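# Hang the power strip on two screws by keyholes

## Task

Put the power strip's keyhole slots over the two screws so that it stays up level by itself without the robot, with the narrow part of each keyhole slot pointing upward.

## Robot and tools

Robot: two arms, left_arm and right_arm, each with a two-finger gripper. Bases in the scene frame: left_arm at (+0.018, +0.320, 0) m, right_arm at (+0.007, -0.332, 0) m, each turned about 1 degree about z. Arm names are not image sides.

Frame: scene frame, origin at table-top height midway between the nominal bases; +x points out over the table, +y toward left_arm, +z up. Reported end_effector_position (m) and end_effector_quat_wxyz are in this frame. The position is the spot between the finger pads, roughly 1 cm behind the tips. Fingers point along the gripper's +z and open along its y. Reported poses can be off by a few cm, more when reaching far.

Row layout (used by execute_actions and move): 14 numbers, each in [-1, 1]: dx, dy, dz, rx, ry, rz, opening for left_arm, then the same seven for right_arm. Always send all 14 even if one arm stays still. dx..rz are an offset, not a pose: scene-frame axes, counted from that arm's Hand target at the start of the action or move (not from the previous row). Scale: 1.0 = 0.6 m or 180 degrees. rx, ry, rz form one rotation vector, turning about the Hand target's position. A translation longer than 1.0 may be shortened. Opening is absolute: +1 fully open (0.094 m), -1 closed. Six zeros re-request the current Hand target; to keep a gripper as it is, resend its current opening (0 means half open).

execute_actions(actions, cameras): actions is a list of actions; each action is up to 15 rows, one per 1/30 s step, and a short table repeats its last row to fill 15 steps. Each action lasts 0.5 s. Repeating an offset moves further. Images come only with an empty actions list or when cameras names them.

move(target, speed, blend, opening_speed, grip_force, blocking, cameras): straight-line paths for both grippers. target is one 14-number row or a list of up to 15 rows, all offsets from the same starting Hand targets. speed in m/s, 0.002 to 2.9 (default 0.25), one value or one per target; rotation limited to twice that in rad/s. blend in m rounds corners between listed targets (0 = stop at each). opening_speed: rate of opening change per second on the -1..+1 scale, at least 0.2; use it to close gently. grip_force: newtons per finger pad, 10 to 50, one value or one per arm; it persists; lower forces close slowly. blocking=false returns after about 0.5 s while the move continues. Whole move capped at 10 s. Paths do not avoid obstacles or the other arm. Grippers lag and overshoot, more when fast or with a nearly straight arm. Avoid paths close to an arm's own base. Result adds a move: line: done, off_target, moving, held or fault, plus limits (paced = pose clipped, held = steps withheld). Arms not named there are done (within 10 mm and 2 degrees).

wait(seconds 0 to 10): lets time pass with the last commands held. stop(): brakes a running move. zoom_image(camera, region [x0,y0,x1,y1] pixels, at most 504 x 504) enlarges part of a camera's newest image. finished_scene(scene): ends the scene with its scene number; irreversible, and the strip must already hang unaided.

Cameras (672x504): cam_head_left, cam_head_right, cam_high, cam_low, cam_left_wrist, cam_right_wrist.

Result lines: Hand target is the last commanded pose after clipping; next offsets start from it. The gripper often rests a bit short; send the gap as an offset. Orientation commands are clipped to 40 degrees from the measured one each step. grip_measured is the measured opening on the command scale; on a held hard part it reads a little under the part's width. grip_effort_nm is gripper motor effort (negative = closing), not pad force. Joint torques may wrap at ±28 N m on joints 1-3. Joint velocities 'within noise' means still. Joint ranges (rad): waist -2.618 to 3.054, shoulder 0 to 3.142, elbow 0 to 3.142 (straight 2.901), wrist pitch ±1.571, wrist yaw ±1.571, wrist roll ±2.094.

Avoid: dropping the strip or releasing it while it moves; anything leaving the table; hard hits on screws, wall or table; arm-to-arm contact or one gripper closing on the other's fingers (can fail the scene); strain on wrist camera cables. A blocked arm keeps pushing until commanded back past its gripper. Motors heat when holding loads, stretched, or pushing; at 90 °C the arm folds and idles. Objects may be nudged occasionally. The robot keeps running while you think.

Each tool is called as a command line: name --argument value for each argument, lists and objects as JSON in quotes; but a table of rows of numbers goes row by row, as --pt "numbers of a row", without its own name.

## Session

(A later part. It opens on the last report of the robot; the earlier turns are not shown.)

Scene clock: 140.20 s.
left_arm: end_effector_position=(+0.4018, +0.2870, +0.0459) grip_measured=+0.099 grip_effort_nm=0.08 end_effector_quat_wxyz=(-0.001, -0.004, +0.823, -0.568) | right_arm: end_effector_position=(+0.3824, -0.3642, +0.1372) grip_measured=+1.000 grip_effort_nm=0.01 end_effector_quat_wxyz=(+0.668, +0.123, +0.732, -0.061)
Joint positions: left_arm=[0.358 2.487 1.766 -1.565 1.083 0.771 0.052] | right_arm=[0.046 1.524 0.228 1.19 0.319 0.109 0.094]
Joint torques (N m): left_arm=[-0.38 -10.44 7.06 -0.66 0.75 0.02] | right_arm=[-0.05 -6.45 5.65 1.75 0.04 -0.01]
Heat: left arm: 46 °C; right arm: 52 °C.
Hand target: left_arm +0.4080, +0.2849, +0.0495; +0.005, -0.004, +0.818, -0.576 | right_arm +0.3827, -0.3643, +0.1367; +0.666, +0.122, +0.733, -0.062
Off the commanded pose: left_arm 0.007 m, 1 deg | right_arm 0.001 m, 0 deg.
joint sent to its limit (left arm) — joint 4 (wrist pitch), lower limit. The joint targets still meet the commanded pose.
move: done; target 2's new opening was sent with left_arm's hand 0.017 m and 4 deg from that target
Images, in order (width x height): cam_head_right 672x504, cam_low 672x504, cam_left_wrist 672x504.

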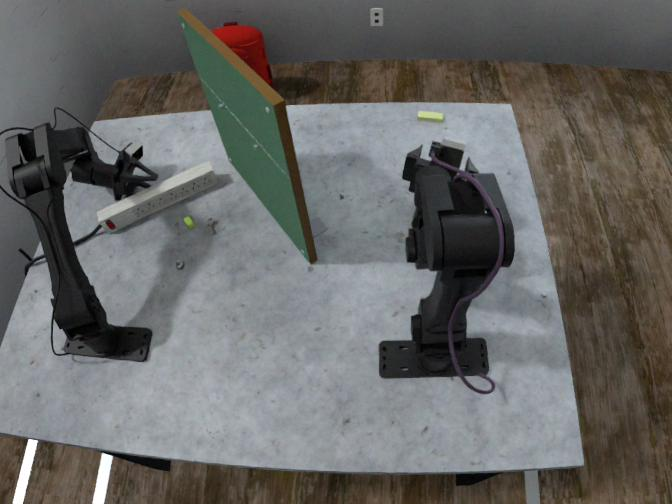

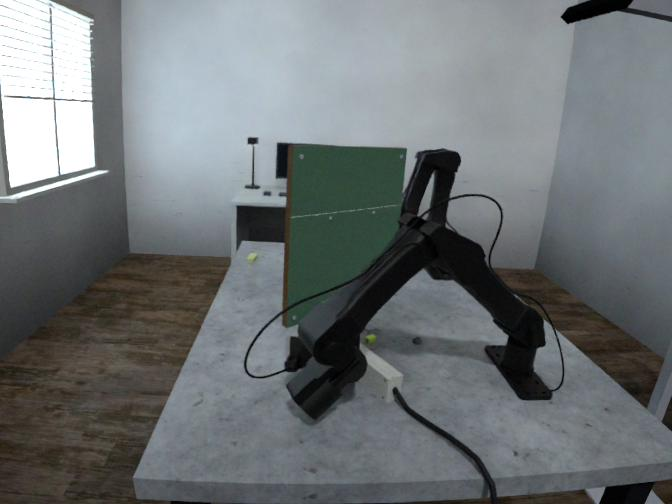

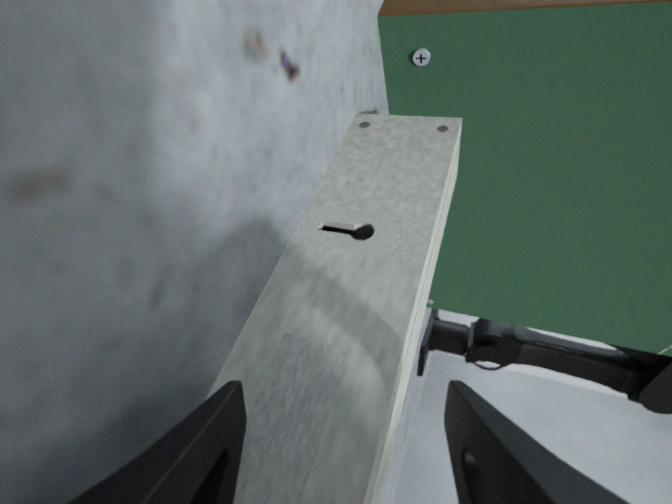

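move --pt "0 0.06 0.035 0 0 0 0.3 0 0 0 0 0 0 1" --pt "-0.02 0.06 0.26 0.39 0 -0.0 1 0 0 0 0 0 0 1" --speed 0.15 --cameras '["cam_low","cam_head_right","cam_left_wrist","cam_high"]'

Scene clock: 153.20 s.
left_arm: end_effector_position=(+0.3956, +0.3214, +0.1859) grip_measured=+0.999 grip_effort_nm=0.08 end_effector_quat_wxyz=(+0.031, +0.002, +0.999, -0.004) | right_arm: end_effector_position=(+0.3824, -0.3642, +0.1372) grip_measured=+1.000 grip_effort_nm=0.01 end_effector_quat_wxyz=(+0.668, +0.123, +0.732, -0.061)
Joint positions: left_arm=[0.026 1.963 2.018 -1.563 0.009 0.01 0.094] | right_arm=[0.046 1.524 0.228 1.19 0.319 0.109 0.094]
Joint torques (N m): left_arm=[-0.21 -11.3 9.05 0.39 -0.11 -0.06] | right_arm=[-0.08 -6.45 5.68 1.75 0.03 -0.02]
Heat: left arm: 47 °C; right arm: 52 °C.
Hand target: left_arm +0.3960, +0.3209, +0.2055; +0.006, +0.000, +1.000, -0.001 | right_arm +0.3827, -0.3643, +0.1367; +0.666, +0.122, +0.733, -0.062
Off the commanded pose: left_arm 0.020 m, 3 deg | right_arm 0.001 m, 0 deg.
joint sent to its limit (left arm) — joint 4 (wrist pitch), lower limit. The joint targets are off in orientation, not in position.
move: off_target (left_arm); target 2's new opening was sent with left_arm's hand 0.020 m and 3 deg from that target
Images, in order (width x height): cam_head_right 672x504, cam_high 672x504, cam_low 672x504, cam_left_wrist 672x504.

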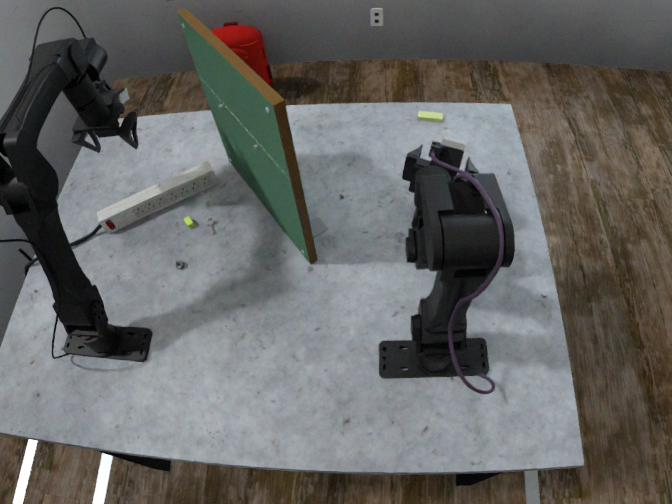

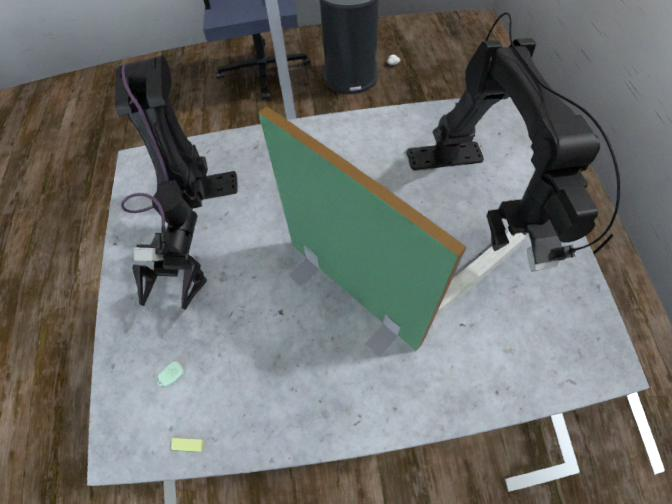

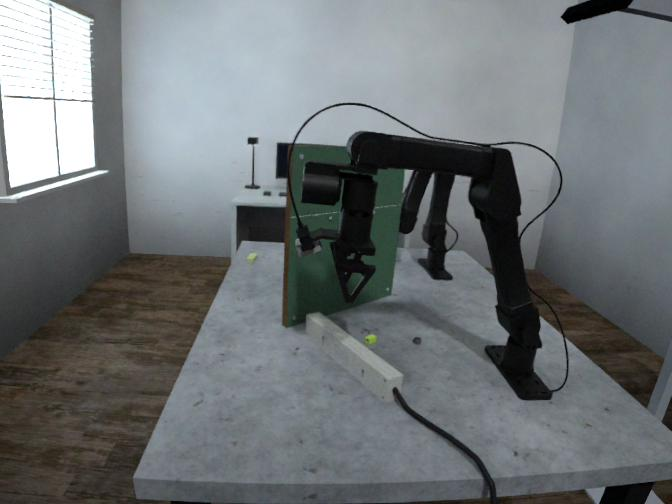

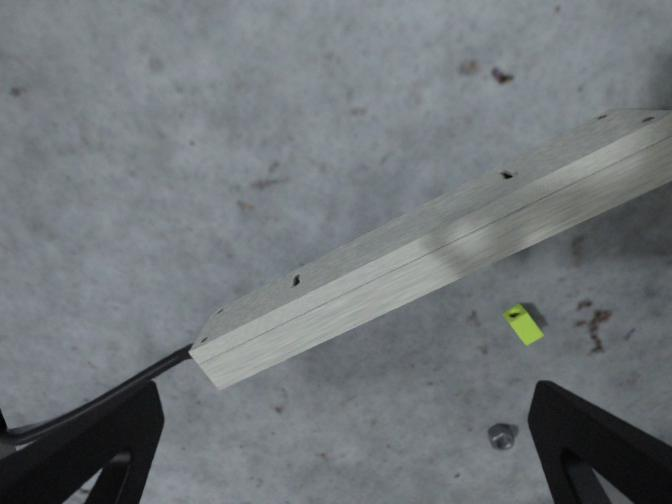

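move --pt "-0.04 -0.08 -0.05 0 0 -0.339 1 0 0 0 0 0 0 1" --pt "-0.04 -0.08 -0.275 0 0 -0.339 1 0 0 0 0 0 0 1" --speed '[0.2,0.12]' --cameras '["cam_low","cam_left_wrist"]'

Scene clock: 169.67 s.
left_arm: end_effector_position=(+0.3733, +0.2753, +0.0444) grip_measured=+0.999 grip_effort_nm=0.08 end_effector_quat_wxyz=(+0.006, +0.501, +0.866, -0.003) | right_arm: end_effector_position=(+0.3824, -0.3642, +0.1372) grip_measured=+1.000 grip_effort_nm=0.01 end_effector_quat_wxyz=(+0.668, +0.123, +0.732, -0.061)
Joint positions: left_arm=[-0.103 1.935 1.412 -1.039 0.009 0.926 0.094] | right_arm=[0.046 1.524 0.228 1.19 0.319 0.109 0.094]
Joint torques (N m): left_arm=[-0.51 -8.34 5.63 0.41 0.03 0.12] | right_arm=[-0.02 -6.46 5.67 1.75 0.03 -0.02]
Heat: left arm: 44 °C; right arm: 52 °C.
Hand target: left_arm +0.3720, +0.2730, +0.0405; +0.005, +0.508, +0.862, -0.004 | right_arm +0.3827, -0.3643, +0.1367; +0.666, +0.122, +0.733, -0.062
Off the commanded pose: left_arm 0.005 m, 1 deg | right_arm 0.001 m, 0 deg.
move: done
Images, in order (width x height): cam_low 672x504, cam_left_wrist 672x504.

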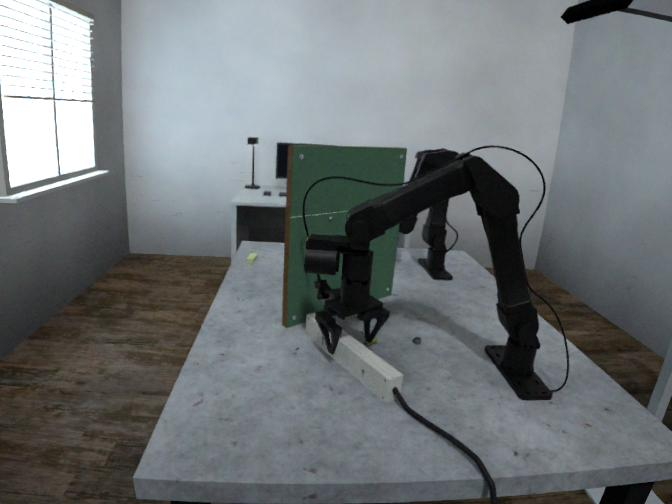

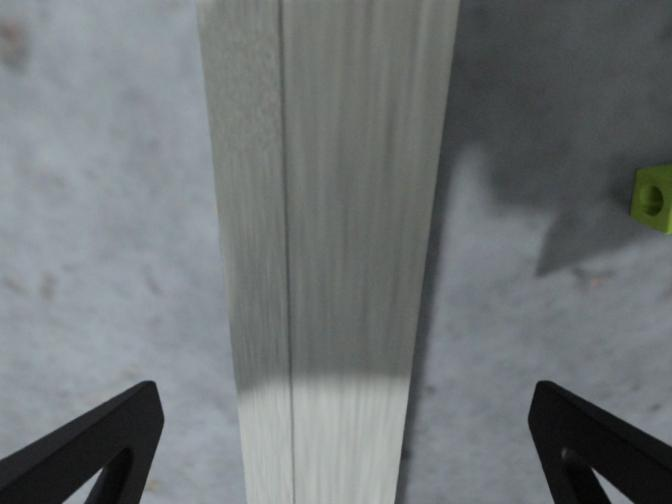

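move --pt "0 0 -0.02 0 0 0 1 0 0 0 0 0 0 1" --pt "0 0 -0.02 0 0 0 -0.38 0 0 0 0 0 0 1" --pt "0 0.02 0.2 0 0 0.0 -0.38 0 0 0 0 0 0 1" --pt "0 0.06 0.22 0 0 0.25 -0.38 0 0 0 0 0 0 1" --pt "0 0.07 0.22 0 0 0.5 -0.38 0 0 0 0 0 0 1" --speed '[0.1,0.2,0.25,0.25,0.25]' --blend '[0,0,0.02,0.02,0]' --opening_speed 0.8

move --pt "-0.0 -0.02 0 -0.2 -0.118 0 -0.38 0 0 0 0 0 0 1" --pt "-0.0 -0.05 -0.06 -0.42 -0.242 0 -0.38 0 0 0 0 0 0 1" --speed 0.2 --blend 0.02 --cameras '["cam_low","cam_high","cam_head_right"]'

Scene clock: 184.50 s.
left_arm: end_effector_position=(+0.3750, +0.3251, +0.1530) grip_measured=-0.289 grip_effort_nm=-1.02 end_effector_quat_wxyz=(+0.001, -0.206, +0.978, +0.034) | right_arm: end_effector_position=(+0.3824, -0.3642, +0.1372) grip_measured=+1.000 grip_effort_nm=0.01 end_effector_quat_wxyz=(+0.668, +0.123, +0.732, -0.061)
Joint positions: left_arm=[-0.002 1.923 1.828 -1.49 -0.067 -0.437 0.033] | right_arm=[0.046 1.524 0.228 1.19 0.319 0.109 0.094]
Joint torques (N m): left_arm=[0.38 -10.52 10.95 -0.07 0.69 -0.94] | right_arm=[-0.02 -6.46 5.65 1.76 0.03 -0.02]
Heat: left arm: 43 °C; right arm: 52 °C.
Hand target: left_arm +0.3721, +0.3149, +0.1726; +0.007, -0.250, +0.968, +0.001 | right_arm +0.3827, -0.3643, +0.1367; +0.666, +0.122, +0.733, -0.062
Off the commanded pose: left_arm 0.022 m, 7 deg | right_arm 0.001 m, 0 deg.
move: off_target (left_arm)

Scene clock: 191.30 s.
left_arm: end_effector_position=(+0.3769, +0.2896, +0.1313) grip_measured=-0.290 grip_effort_nm=-1.02 end_effector_quat_wxyz=(+0.198, -0.187, +0.706, -0.654) | right_arm: end_effector_position=(+0.3824, -0.3642, +0.1372) grip_measured=+1.000 grip_effort_nm=0.01 end_effector_quat_wxyz=(+0.668, +0.123, +0.732, -0.061)
Joint positions: left_arm=[0.451 1.784 0.632 0.649 1.433 -1.037 0.033] | right_arm=[0.046 1.524 0.228 1.19 0.319 0.109 0.094]
Joint torques (N m): left_arm=[-0.27 -7.6 4.6 1.36 0.58 -0.38] | right_arm=[-0.03 -6.46 5.67 1.76 0.03 -0.01]
Heat: left arm: 43 °C; right arm: 52 °C.
Hand target: left_arm +0.3720, +0.2849, +0.1365; +0.189, -0.186, +0.699, -0.664 | right_arm +0.3827, -0.3643, +0.1367; +0.666, +0.122, +0.733, -0.062
Off the commanded pose: left_arm 0.009 m, 2 deg | right_arm 0.001 m, 0 deg.
move: done
Images, in order (width x height): cam_head_right 672x504, cam_high 672x504, cam_low 672x504.

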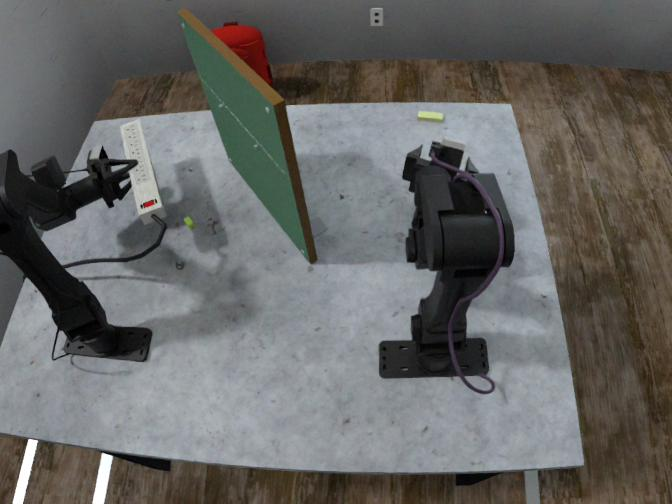

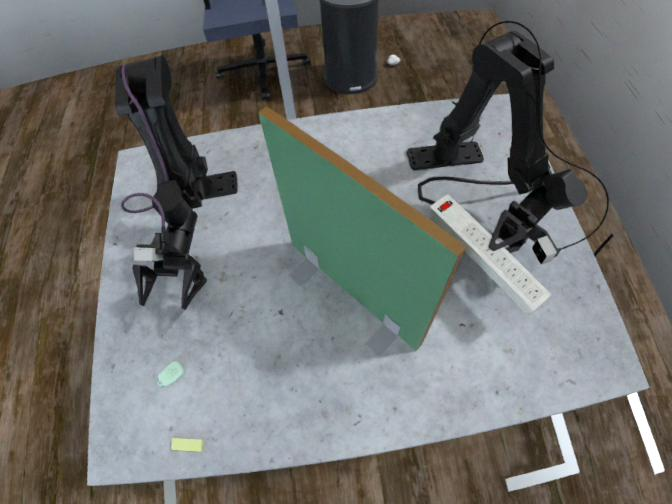

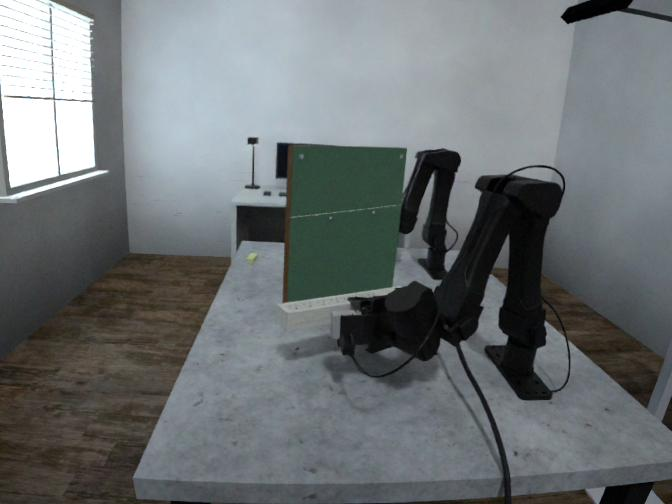

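move --pt "0 0 -0.1 0 0 0 -0.38 0 0 0 0 0 0 1" --pt "0 0 -0.158 0 0 0 -0.38 0 0 0 0 0 0 1" --speed '[0.15,0.05]' --cameras '["cam_low","cam_left_wrist"]'

zoom_image --camera "cam_low" --region '[250, 270, 450, 400]'

Scene clock: 198.83 s.
left_arm: end_effector_position=(+0.3713, +0.2862, +0.0479) grip_measured=-0.290 grip_effort_nm=-1.02 end_effector_quat_wxyz=(+0.185, -0.182, +0.700, -0.665) | right_arm: end_effector_position=(+0.3824, -0.3642, +0.1372) grip_measured=+1.000 grip_effort_nm=0.01 end_effector_quat_wxyz=(+0.668, +0.123, +0.732, -0.061)
Joint positions: left_arm=[0.451 2.191 0.593 1.144 1.466 -1.102 0.033] | right_arm=[0.046 1.524 0.228 1.19 0.319 0.109 0.094]
Joint torques (N m): left_arm=[-0.34 -5.98 2.59 1.39 0.14 0.12] | right_arm=[-0.02 -6.48 5.67 1.75 0.04 -0.01]
Heat: left arm: 42 °C; right arm: 53 °C.
Hand target: left_arm +0.3720, +0.2849, +0.0417; +0.189, -0.186, +0.699, -0.664 | right_arm +0.3827, -0.3643, +0.1367; +0.666, +0.122, +0.733, -0.062
Off the commanded pose: left_arm 0.006 m, 1 deg | right_arm 0.001 m, 0 deg.
move: done
Images, in order (width x height): cam_low 672x504, cam_left_wrist 672x504.

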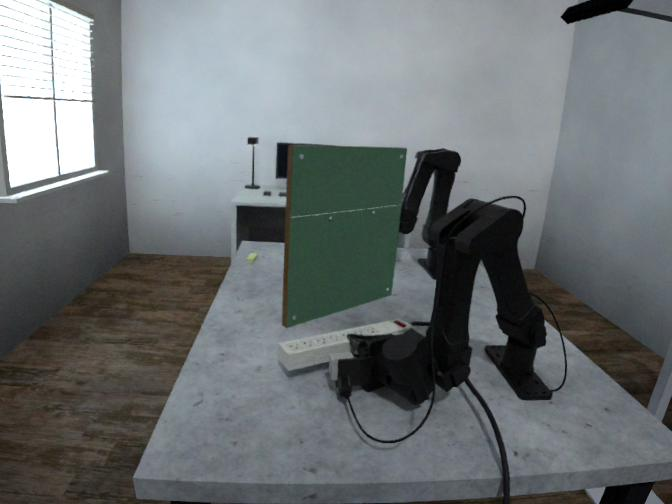

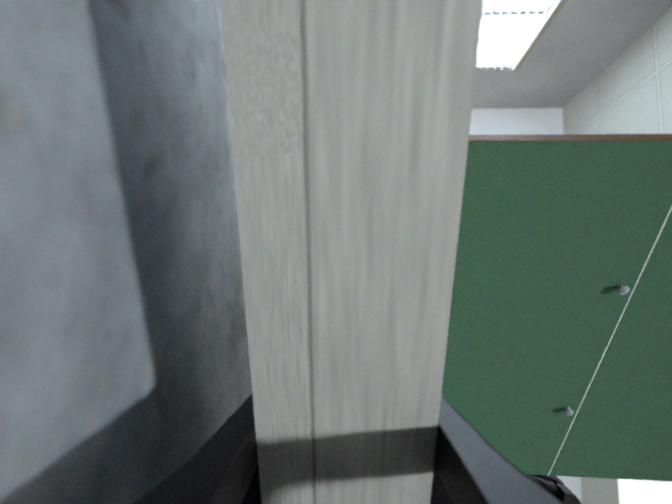

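Scaled by 2.520 from the camera's 672x504 image, which has a finer 960x720 frame.

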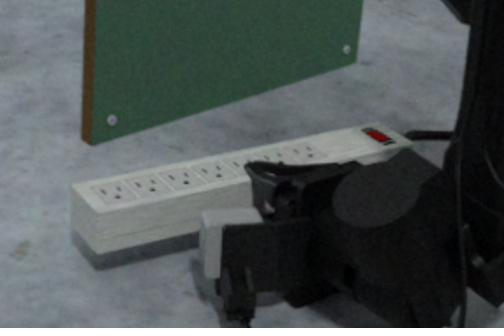

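move --target '[0,0,-0.03,0,0,0,-0.38,0,0,0,0,0,0,1]' --speed 0.05 --cameras '["cam_low","cam_head_left","cam_left_wrist"]'

Scene clock: 226.10 s.
left_arm: end_effector_position=(+0.3650, +0.2827, +0.0506) grip_measured=-0.290 grip_effort_nm=-1.02 end_effector_quat_wxyz=(+0.182, -0.144, +0.696, -0.680) | right_arm: end_effector_position=(+0.3824, -0.3642, +0.1372) grip_measured=+1.000 grip_effort_nm=0.01 end_effector_quat_wxyz=(+0.668, +0.123, +0.732, -0.061)
Joint positions: left_arm=[0.452 2.256 0.603 1.343 1.536 -1.205 0.033] | right_arm=[0.046 1.524 0.228 1.19 0.319 0.109 0.094]
Joint torques (N m): left_arm=[-0.09 -3.3 1.96 0.9 -0.64 0.75] | right_arm=[-0.02 -6.43 5.7 1.75 0.04 -0.02]
Heat: left arm: 40 °C; right arm: 53 °C.
Hand target: left_arm +0.3719, +0.2849, +0.0237; +0.189, -0.186, +0.699, -0.664 | right_arm +0.3827, -0.3643, +0.1367; +0.666, +0.122, +0.733, -0.062
Off the commanded pose: left_arm 0.028 m, 5 deg | right_arm 0.001 m, 0 deg.
move: off_target (left_arm)
Images, in order (width x height): cam_head_left 672x504, cam_low 672x504, cam_left_wrist 672x504.

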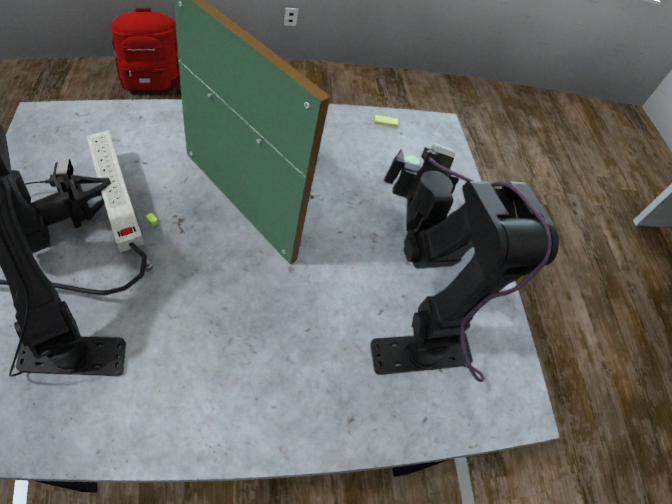

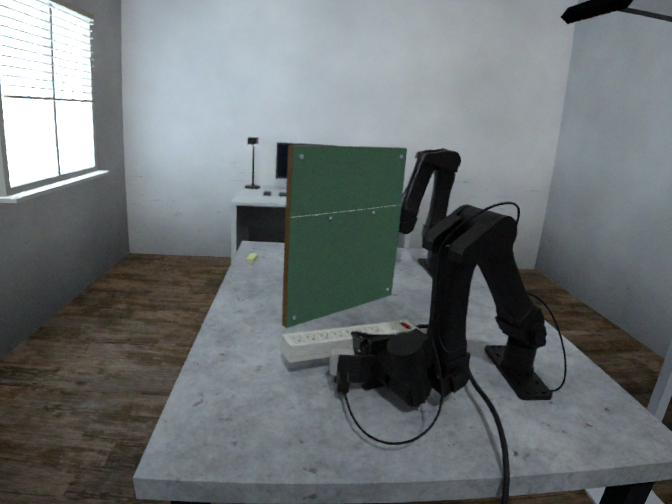

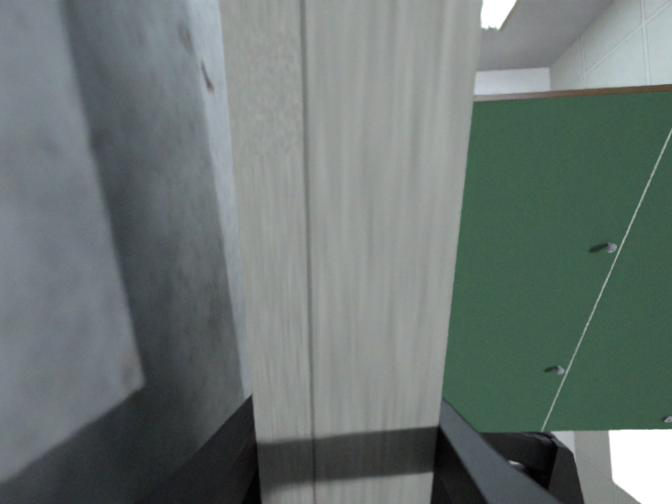

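move --pt "-0.01 0 0.02 0 0 0 -0.38 0 0 0 0 0 0 1" --pt "-0.01 0 0.02 0 0 0 0.3 0 0 0 0 0 0 1" --speed 0.05 --opening_speed 0.4 --cameras '["cam_low","cam_head_left","cam_left_wrist"]'

Scene clock: 233.07 s.
left_arm: end_effector_position=(+0.3670, +0.2846, +0.0536) grip_measured=+0.297 grip_effort_nm=0.19 end_effector_quat_wxyz=(+0.197, -0.153, +0.696, -0.674) | right_arm: end_effector_position=(+0.3824, -0.3642, +0.1372) grip_measured=+1.000 grip_effort_nm=0.01 end_effector_quat_wxyz=(+0.668, +0.123, +0.732, -0.061)
Joint positions: left_arm=[0.454 2.26 0.583 1.447 1.504 -1.273 0.061] | right_arm=[0.046 1.524 0.228 1.19 0.319 0.109 0.094]
Joint torques (N m): left_arm=[0.16 -4.98 0.65 0.94 -0.29 0.47] | right_arm=[-0.03 -6.45 5.72 1.74 0.03 -0.02]
Heat: left arm: 40 °C; right arm: 53 °C.
Hand target: left_arm +0.3661, +0.2850, +0.0357; +0.189, -0.186, +0.699, -0.664 | right_arm +0.3827, -0.3643, +0.1367; +0.666, +0.122, +0.733, -0.062
Off the commanded pose: left_arm 0.018 m, 4 deg | right_arm 0.001 m, 0 deg.
move: off_target (left_arm); target 2's new opening was sent with left_arm's hand 0.015 m and 4 deg from that target
Images, in order (width x height): cam_head_left 672x504, cam_low 672x504, cam_left_wrist 672x504.

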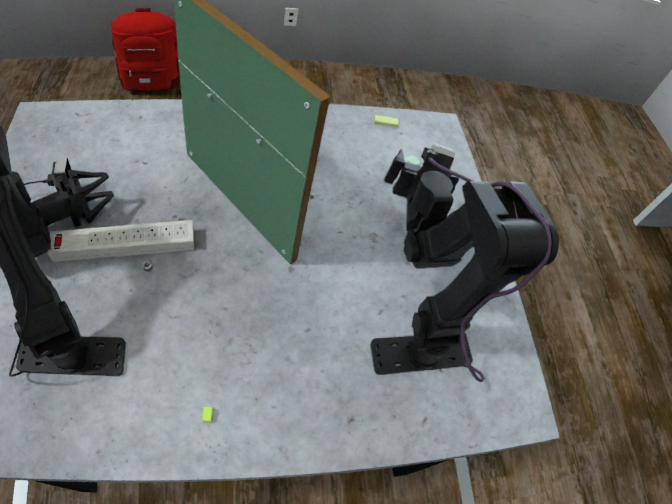

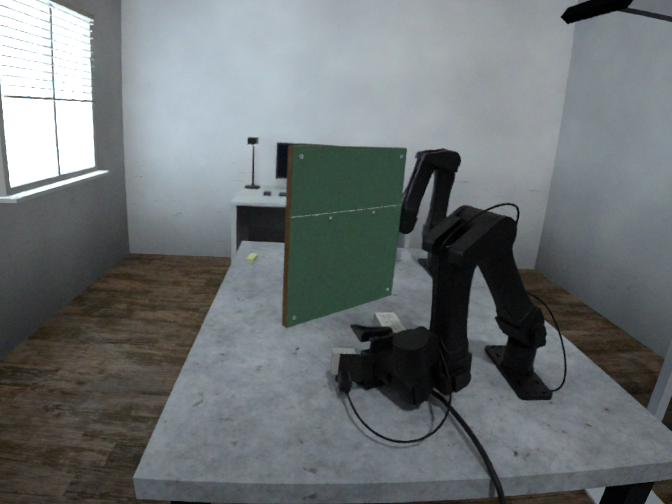

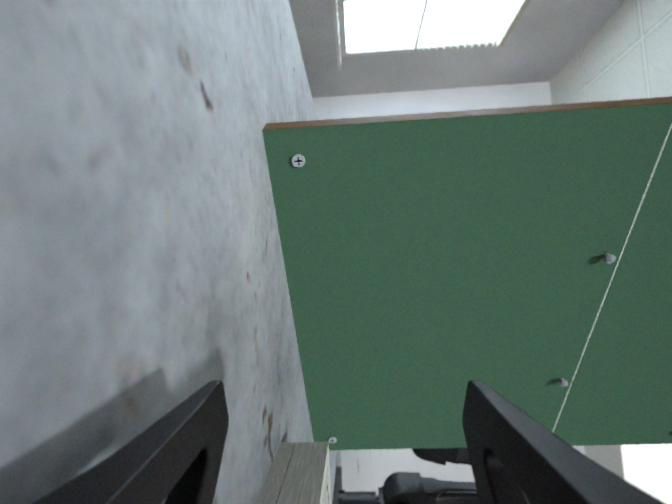

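move --pt "-0.01 0 0.13 0 0 0 0.5 0 0 0 0 0 0 1" --pt "-0.05 -0.05 0.34 0 0 0 1 0 0 0 0 0 0 1" --blend 0.02 --cameras '["cam_head_left","cam_head_right","cam_low"]'

zoom_image --camera "cam_head_left" --region '[20, 180, 230, 300]'

zoom_image --camera "cam_head_right" --region '[20, 180, 230, 300]'

Scene clock: 243.43 s.
left_arm: end_effector_position=(+0.3342, +0.2568, +0.2249) grip_measured=+0.999 grip_effort_nm=0.08 end_effector_quat_wxyz=(+0.170, -0.209, +0.694, -0.668) | right_arm: end_effector_position=(+0.3824, -0.3642, +0.1372) grip_measured=+1.000 grip_effort_nm=0.01 end_effector_quat_wxyz=(+0.668, +0.123, +0.732, -0.061)
Joint positions: left_arm=[0.404 1.309 0.58 0.421 1.405 -1.312 0.094] | right_arm=[0.046 1.524 0.228 1.19 0.319 0.109 0.094]
Joint torques (N m): left_arm=[-0.69 -5.09 10.24 1.24 0.19 0.24] | right_arm=[-0.02 -6.45 5.67 1.75 0.03 -0.02]
Motor temperatures (°C): left_arm=[25 38 40 34 26 24 30] | right_arm=[24 33 41 53 28 27 25]
Heat: left arm: 40 °C; right arm: 53 °C.
Hand target: left_arm +0.3359, +0.2550, +0.2397; +0.189, -0.186, +0.699, -0.664 | right_arm +0.3827, -0.3643, +0.1367; +0.666, +0.122, +0.733, -0.062
Off the commanded pose: left_arm 0.015 m, 4 deg | right_arm 0.001 m, 0 deg.
move: off_target (left_arm); target 2's new opening was sent with left_arm's hand 0.015 m and 4 deg from that target
Images, in order (width x height): cam_head_left 672x504, cam_head_right 672x504, cam_low 672x504.

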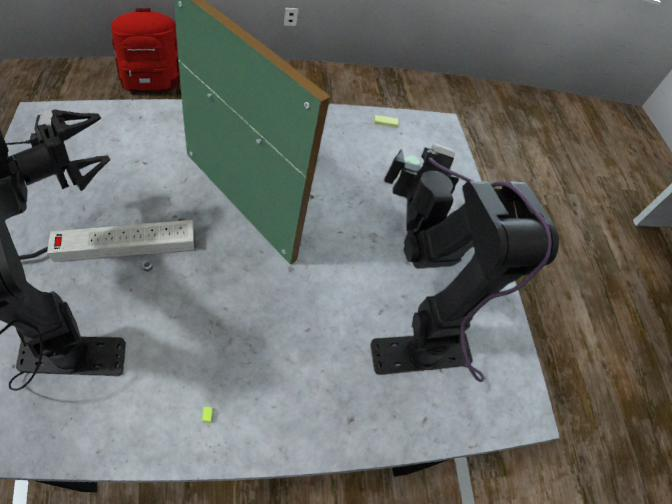

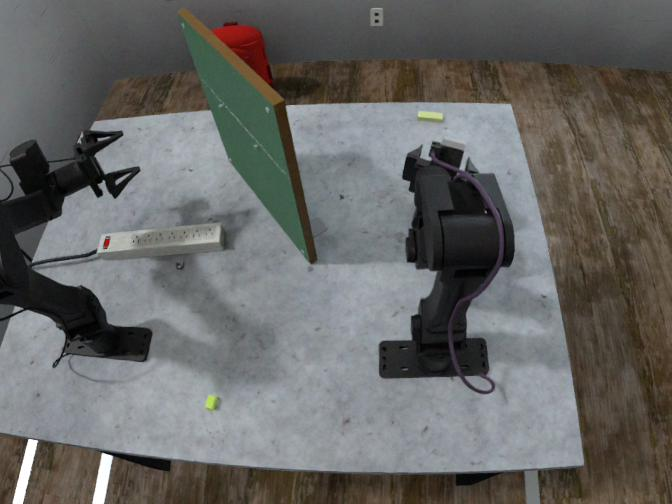

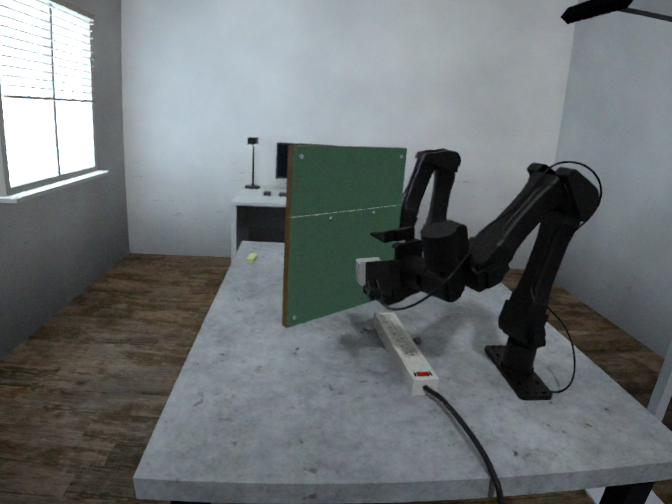

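Scaled by 2.400 from the camera's 672x504 image, which has a finer 960x720 frame.

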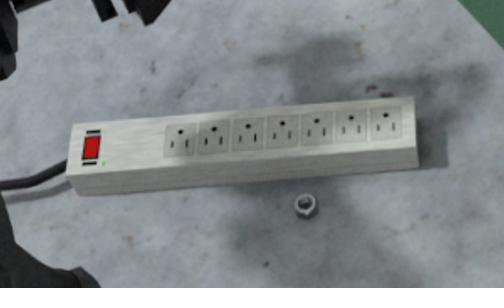

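Scaled by 2.400 from the camera's 672x504 image, which has a finer 960x720 frame.

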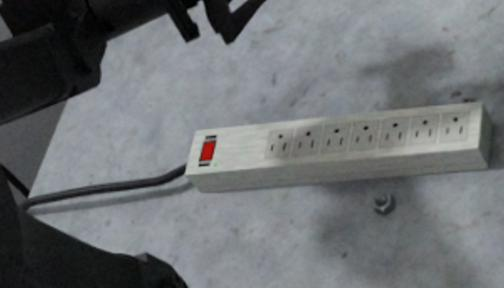

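move --target '[-0.11,-0.08,-0.03,0.494,-0.275,-0.513,1,0,0,0,0,0,0,1]' --speed 0.4 --cameras '["cam_left_wrist","cam_head_left"]'

Scene clock: 264.57 s.
left_arm: end_effector_position=(+0.2724, +0.2082, +0.2166) grip_measured=+0.999 grip_effort_nm=0.07 end_effector_quat_wxyz=(+0.051, +0.707, +0.705, +0.020) | right_arm: end_effector_position=(+0.3824, -0.3642, +0.1372) grip_measured=+1.000 grip_effort_nm=0.01 end_effector_quat_wxyz=(+0.668, +0.123, +0.732, -0.061)
Joint positions: left_arm=[-0.397 1.544 1.64 -1.558 0 1.155 0.094] | right_arm=[0.046 1.524 0.228 1.19 0.319 0.109 0.094]
Joint torques (N m): left_arm=[-0.38 -5.37 7.84 0.38 0.04 -0.09] | right_arm=[-0.03 -6.42 5.68 1.76 0.03 -0.02]
Motor temperatures (°C): left_arm=[25 38 45 35 26 24 29] | right_arm=[24 33 41 53 28 27 25]
Heat: left arm: 45 °C; right arm: 53 °C.
Hand target: left_arm +0.2699, +0.2069, +0.2218; -0.001, +0.707, +0.707, +0.000 | right_arm +0.3827, -0.3643, +0.1367; +0.666, +0.122, +0.733, -0.062
Off the commanded pose: left_arm 0.006 m, 6 deg | right_arm 0.001 m, 0 deg.
joint sent to its limit (left arm) — joint 4 (wrist pitch), lower limit. The joint targets are off in orientation, not in position.
move: off_target (left_arm); limits=paced
Images, in order (width x height): cam_head_left 672x504, cam_left_wrist 672x504.

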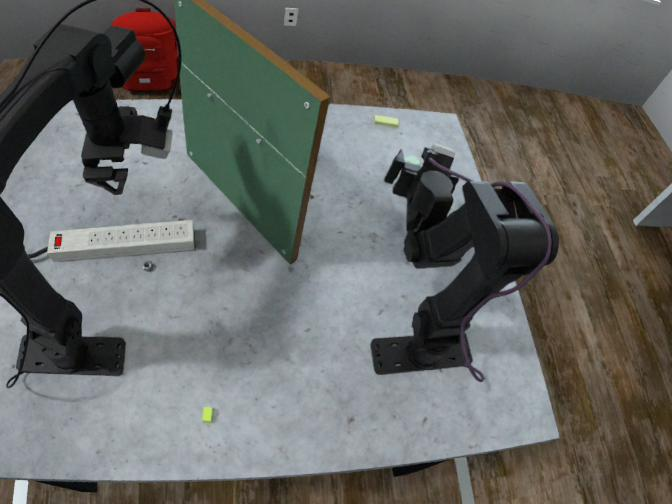

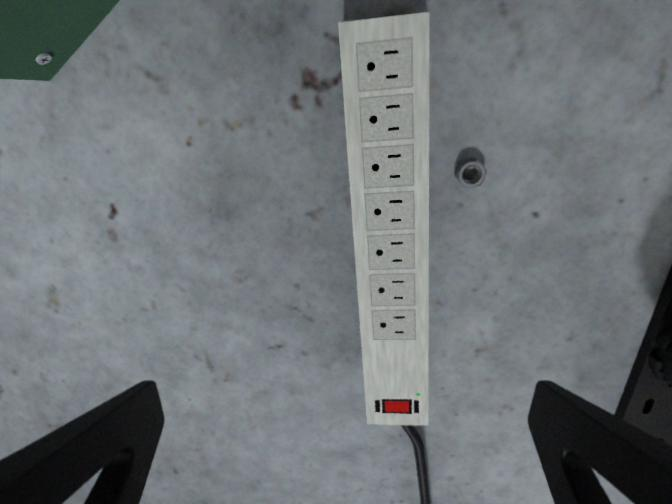

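move --pt "-0.0317 0.07 -0.2 0 0 0.027 0.6 0 0 0 0 0 0 1" --pt "-0.0317 0.07 -0.33 0 0 0.027 0.6 0 0 0 0 0 0 1" --speed '[0.25,0.08]' --cameras '["cam_left_wrist","cam_low","cam_head_left"]'

Scene clock: 277.07 s.
left_arm: end_effector_position=(+0.2526, +0.2476, +0.0281) grip_measured=+0.601 grip_effort_nm=-0.07 end_effector_quat_wxyz=(+0.002, +0.675, +0.738, +0.004) | right_arm: end_effector_position=(+0.3824, -0.3642, +0.1372) grip_measured=+1.000 grip_effort_nm=0.01 end_effector_quat_wxyz=(+0.668, +0.123, +0.732, -0.061)
Joint positions: left_arm=[-0.287 1.549 0.885 -0.9 -0.006 1.176 0.075] | right_arm=[0.046 1.524 0.228 1.19 0.319 0.109 0.094]
Joint torques (N m): left_arm=[0.65 -4.18 5.49 0.43 0.11 0.11] | right_arm=[-0.05 -6.45 5.67 1.75 0.03 -0.02]
Heat: left arm: 45 °C; right arm: 53 °C.
Hand target: left_arm +0.2510, +0.2489, +0.0237; -0.001, +0.676, +0.737, +0.000 | right_arm +0.3827, -0.3643, +0.1367; +0.666, +0.122, +0.733, -0.062
Off the commanded pose: left_arm 0.005 m, 1 deg | right_arm 0.001 m, 0 deg.
move: done
Images, in order (width x height): cam_head_left 672x504, cam_low 672x504, cam_left_wrist 672x504.

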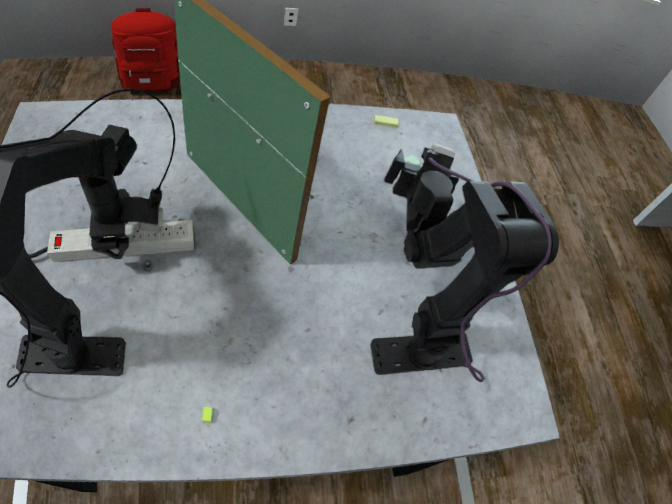

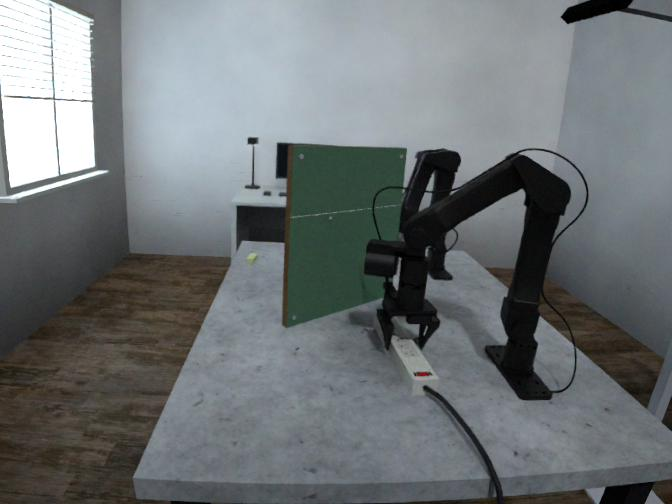

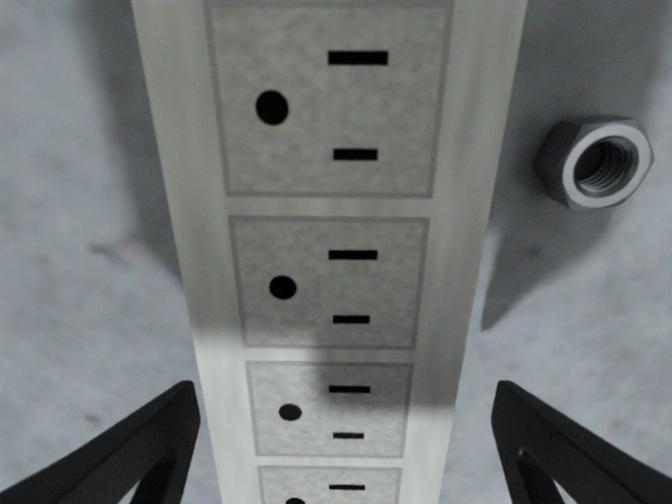

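move --pt "0.003 0 -0.016 0 0 0 0.6 0 0 0 0 0 0 1" --pt "0.003 0 -0.016 0 0 0 -0.06 0 0 0 0 0 0 1" --pt "0.003 0.05 0.3 0 0 0 -0.06 0 0 0 0 0 0 1" --speed '[0.1,0.1,0.2]' --opening_speed 0.6 --cameras '["cam_left_wrist","cam_low","cam_head_left"]'

Scene clock: 285.23 s.
left_arm: end_effector_position=(+0.2555, +0.2747, +0.1895) grip_measured=+0.066 grip_effort_nm=-1.02 end_effector_quat_wxyz=(+0.012, +0.676, +0.736, +0.001) | right_arm: end_effector_position=(+0.3824, -0.3642, +0.1372) grip_measured=+1.000 grip_effort_nm=0.01 end_effector_quat_wxyz=(+0.668, +0.123, +0.732, -0.061)
Joint positions: left_arm=[-0.164 1.462 1.458 -1.544 0.011 1.302 0.05] | right_arm=[0.046 1.524 0.228 1.19 0.319 0.109 0.094]
Joint torques (N m): left_arm=[0.49 -6.42 9.59 0.07 -0.08 0.08] | right_arm=[-0.05 -6.43 5.7 1.75 0.03 -0.02]
Heat: left arm: 44 °C; right arm: 53 °C.
Hand target: left_arm +0.2528, +0.2790, +0.2037; -0.001, +0.676, +0.737, +0.000 | right_arm +0.3827, -0.3643, +0.1367; +0.666, +0.122, +0.733, -0.062
Off the commanded pose: left_arm 0.015 m, 2 deg | right_arm 0.001 m, 0 deg.
joint sent to its limit (left arm) — joint 4 (wrist pitch), lower limit. The joint targets are off in orientation, not in position.
move: off_target (left_arm)
Images, in order (width x height): cam_head_left 672x504, cam_low 672x504, cam_left_wrist 672x504.

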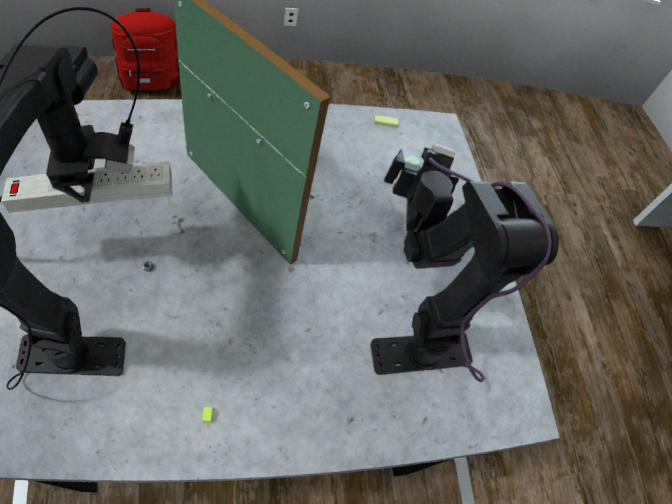

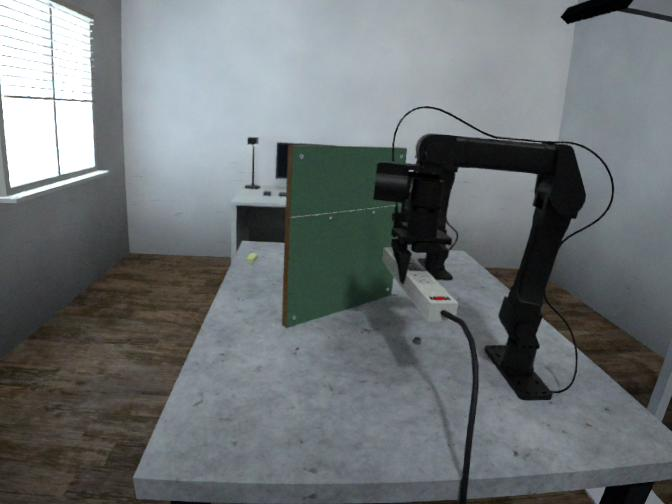

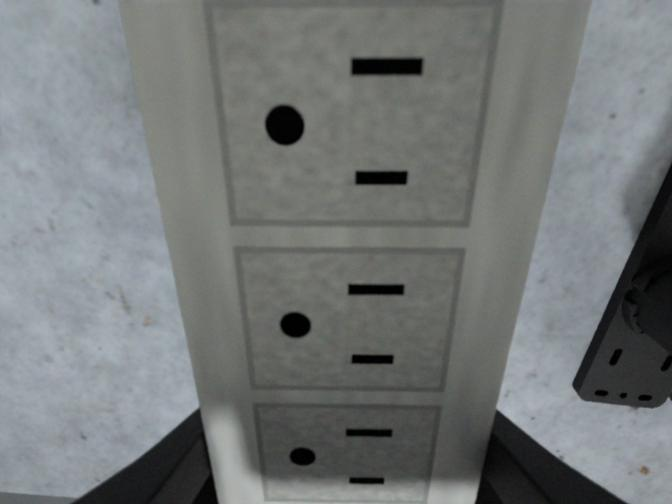

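move --pt "0.06 -0.02 0.13 -0.491 0.285 0.465 -0.06 0 0 0 0 0 0 1" --speed 0.4 --cameras '["all"]'

Scene clock: 299.07 s.
left_arm: end_effector_position=(+0.2896, +0.2721, +0.2627) grip_measured=+0.066 grip_effort_nm=-1.02 end_effector_quat_wxyz=(+0.194, -0.139, +0.740, -0.629) | right_arm: end_effector_position=(+0.3824, -0.3642, +0.1372) grip_measured=+1.000 grip_effort_nm=0.01 end_effector_quat_wxyz=(+0.668, +0.123, +0.732, -0.061)
Joint positions: left_arm=[0.545 1.449 1.102 -1.516 1.432 0.409 0.05] | right_arm=[0.046 1.524 0.228 1.19 0.319 0.109 0.094]
Joint torques (N m): left_arm=[-0.42 -4.42 5.31 -0.55 1.9 -0.56] | right_arm=[-0.06 -6.43 5.7 1.75 0.03 -0.02]
Heat: left arm: 44 °C; right arm: 53 °C.
Hand target: left_arm +0.2888, +0.2670, +0.2817; +0.152, -0.151, +0.690, -0.691 | right_arm +0.3827, -0.3643, +0.1367; +0.666, +0.122, +0.733, -0.062
Off the commanded pose: left_arm 0.020 m, 10 deg | right_arm 0.001 m, 0 deg.
joint sent to its limit (left arm) — joint 4 (wrist pitch), lower limit. The joint targets are off in orientation, not in position.
move: off_target (left_arm)

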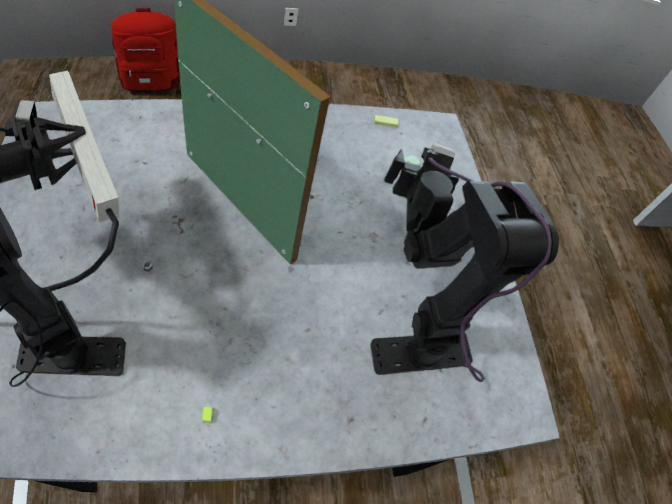

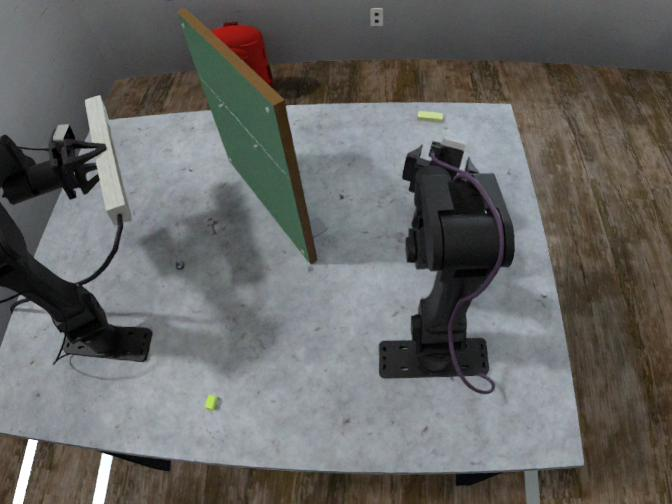

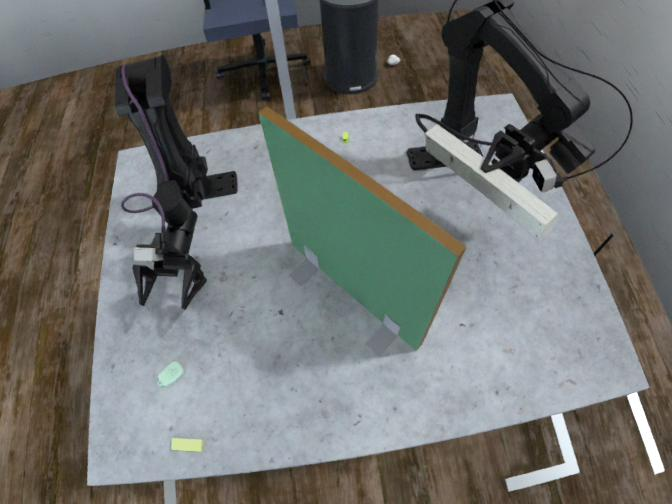

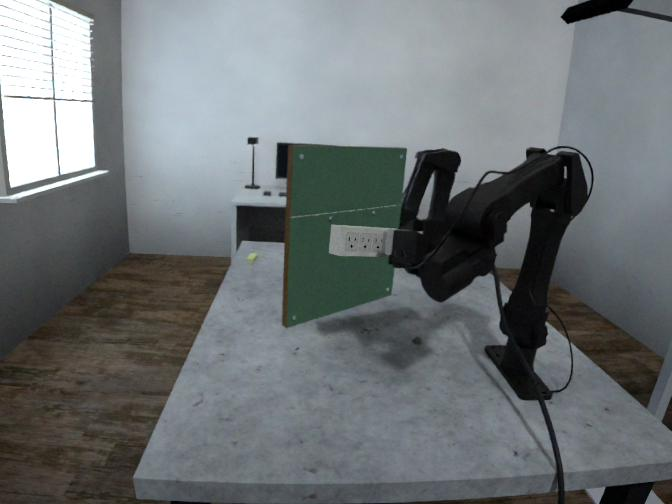

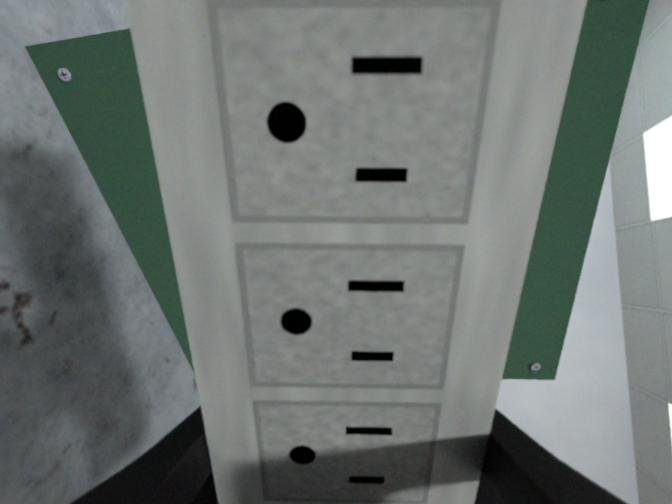

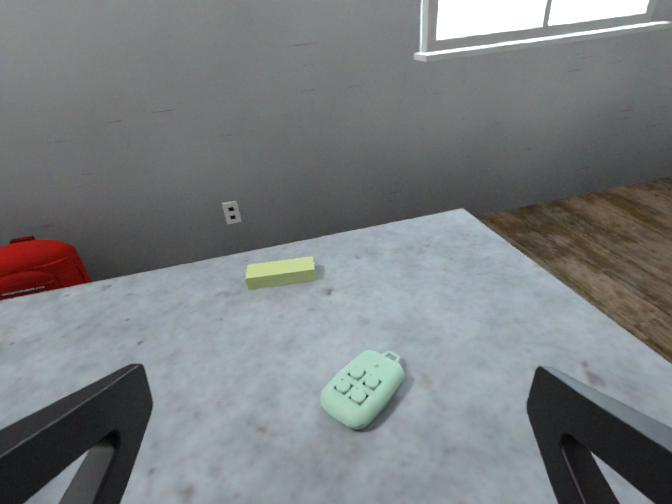

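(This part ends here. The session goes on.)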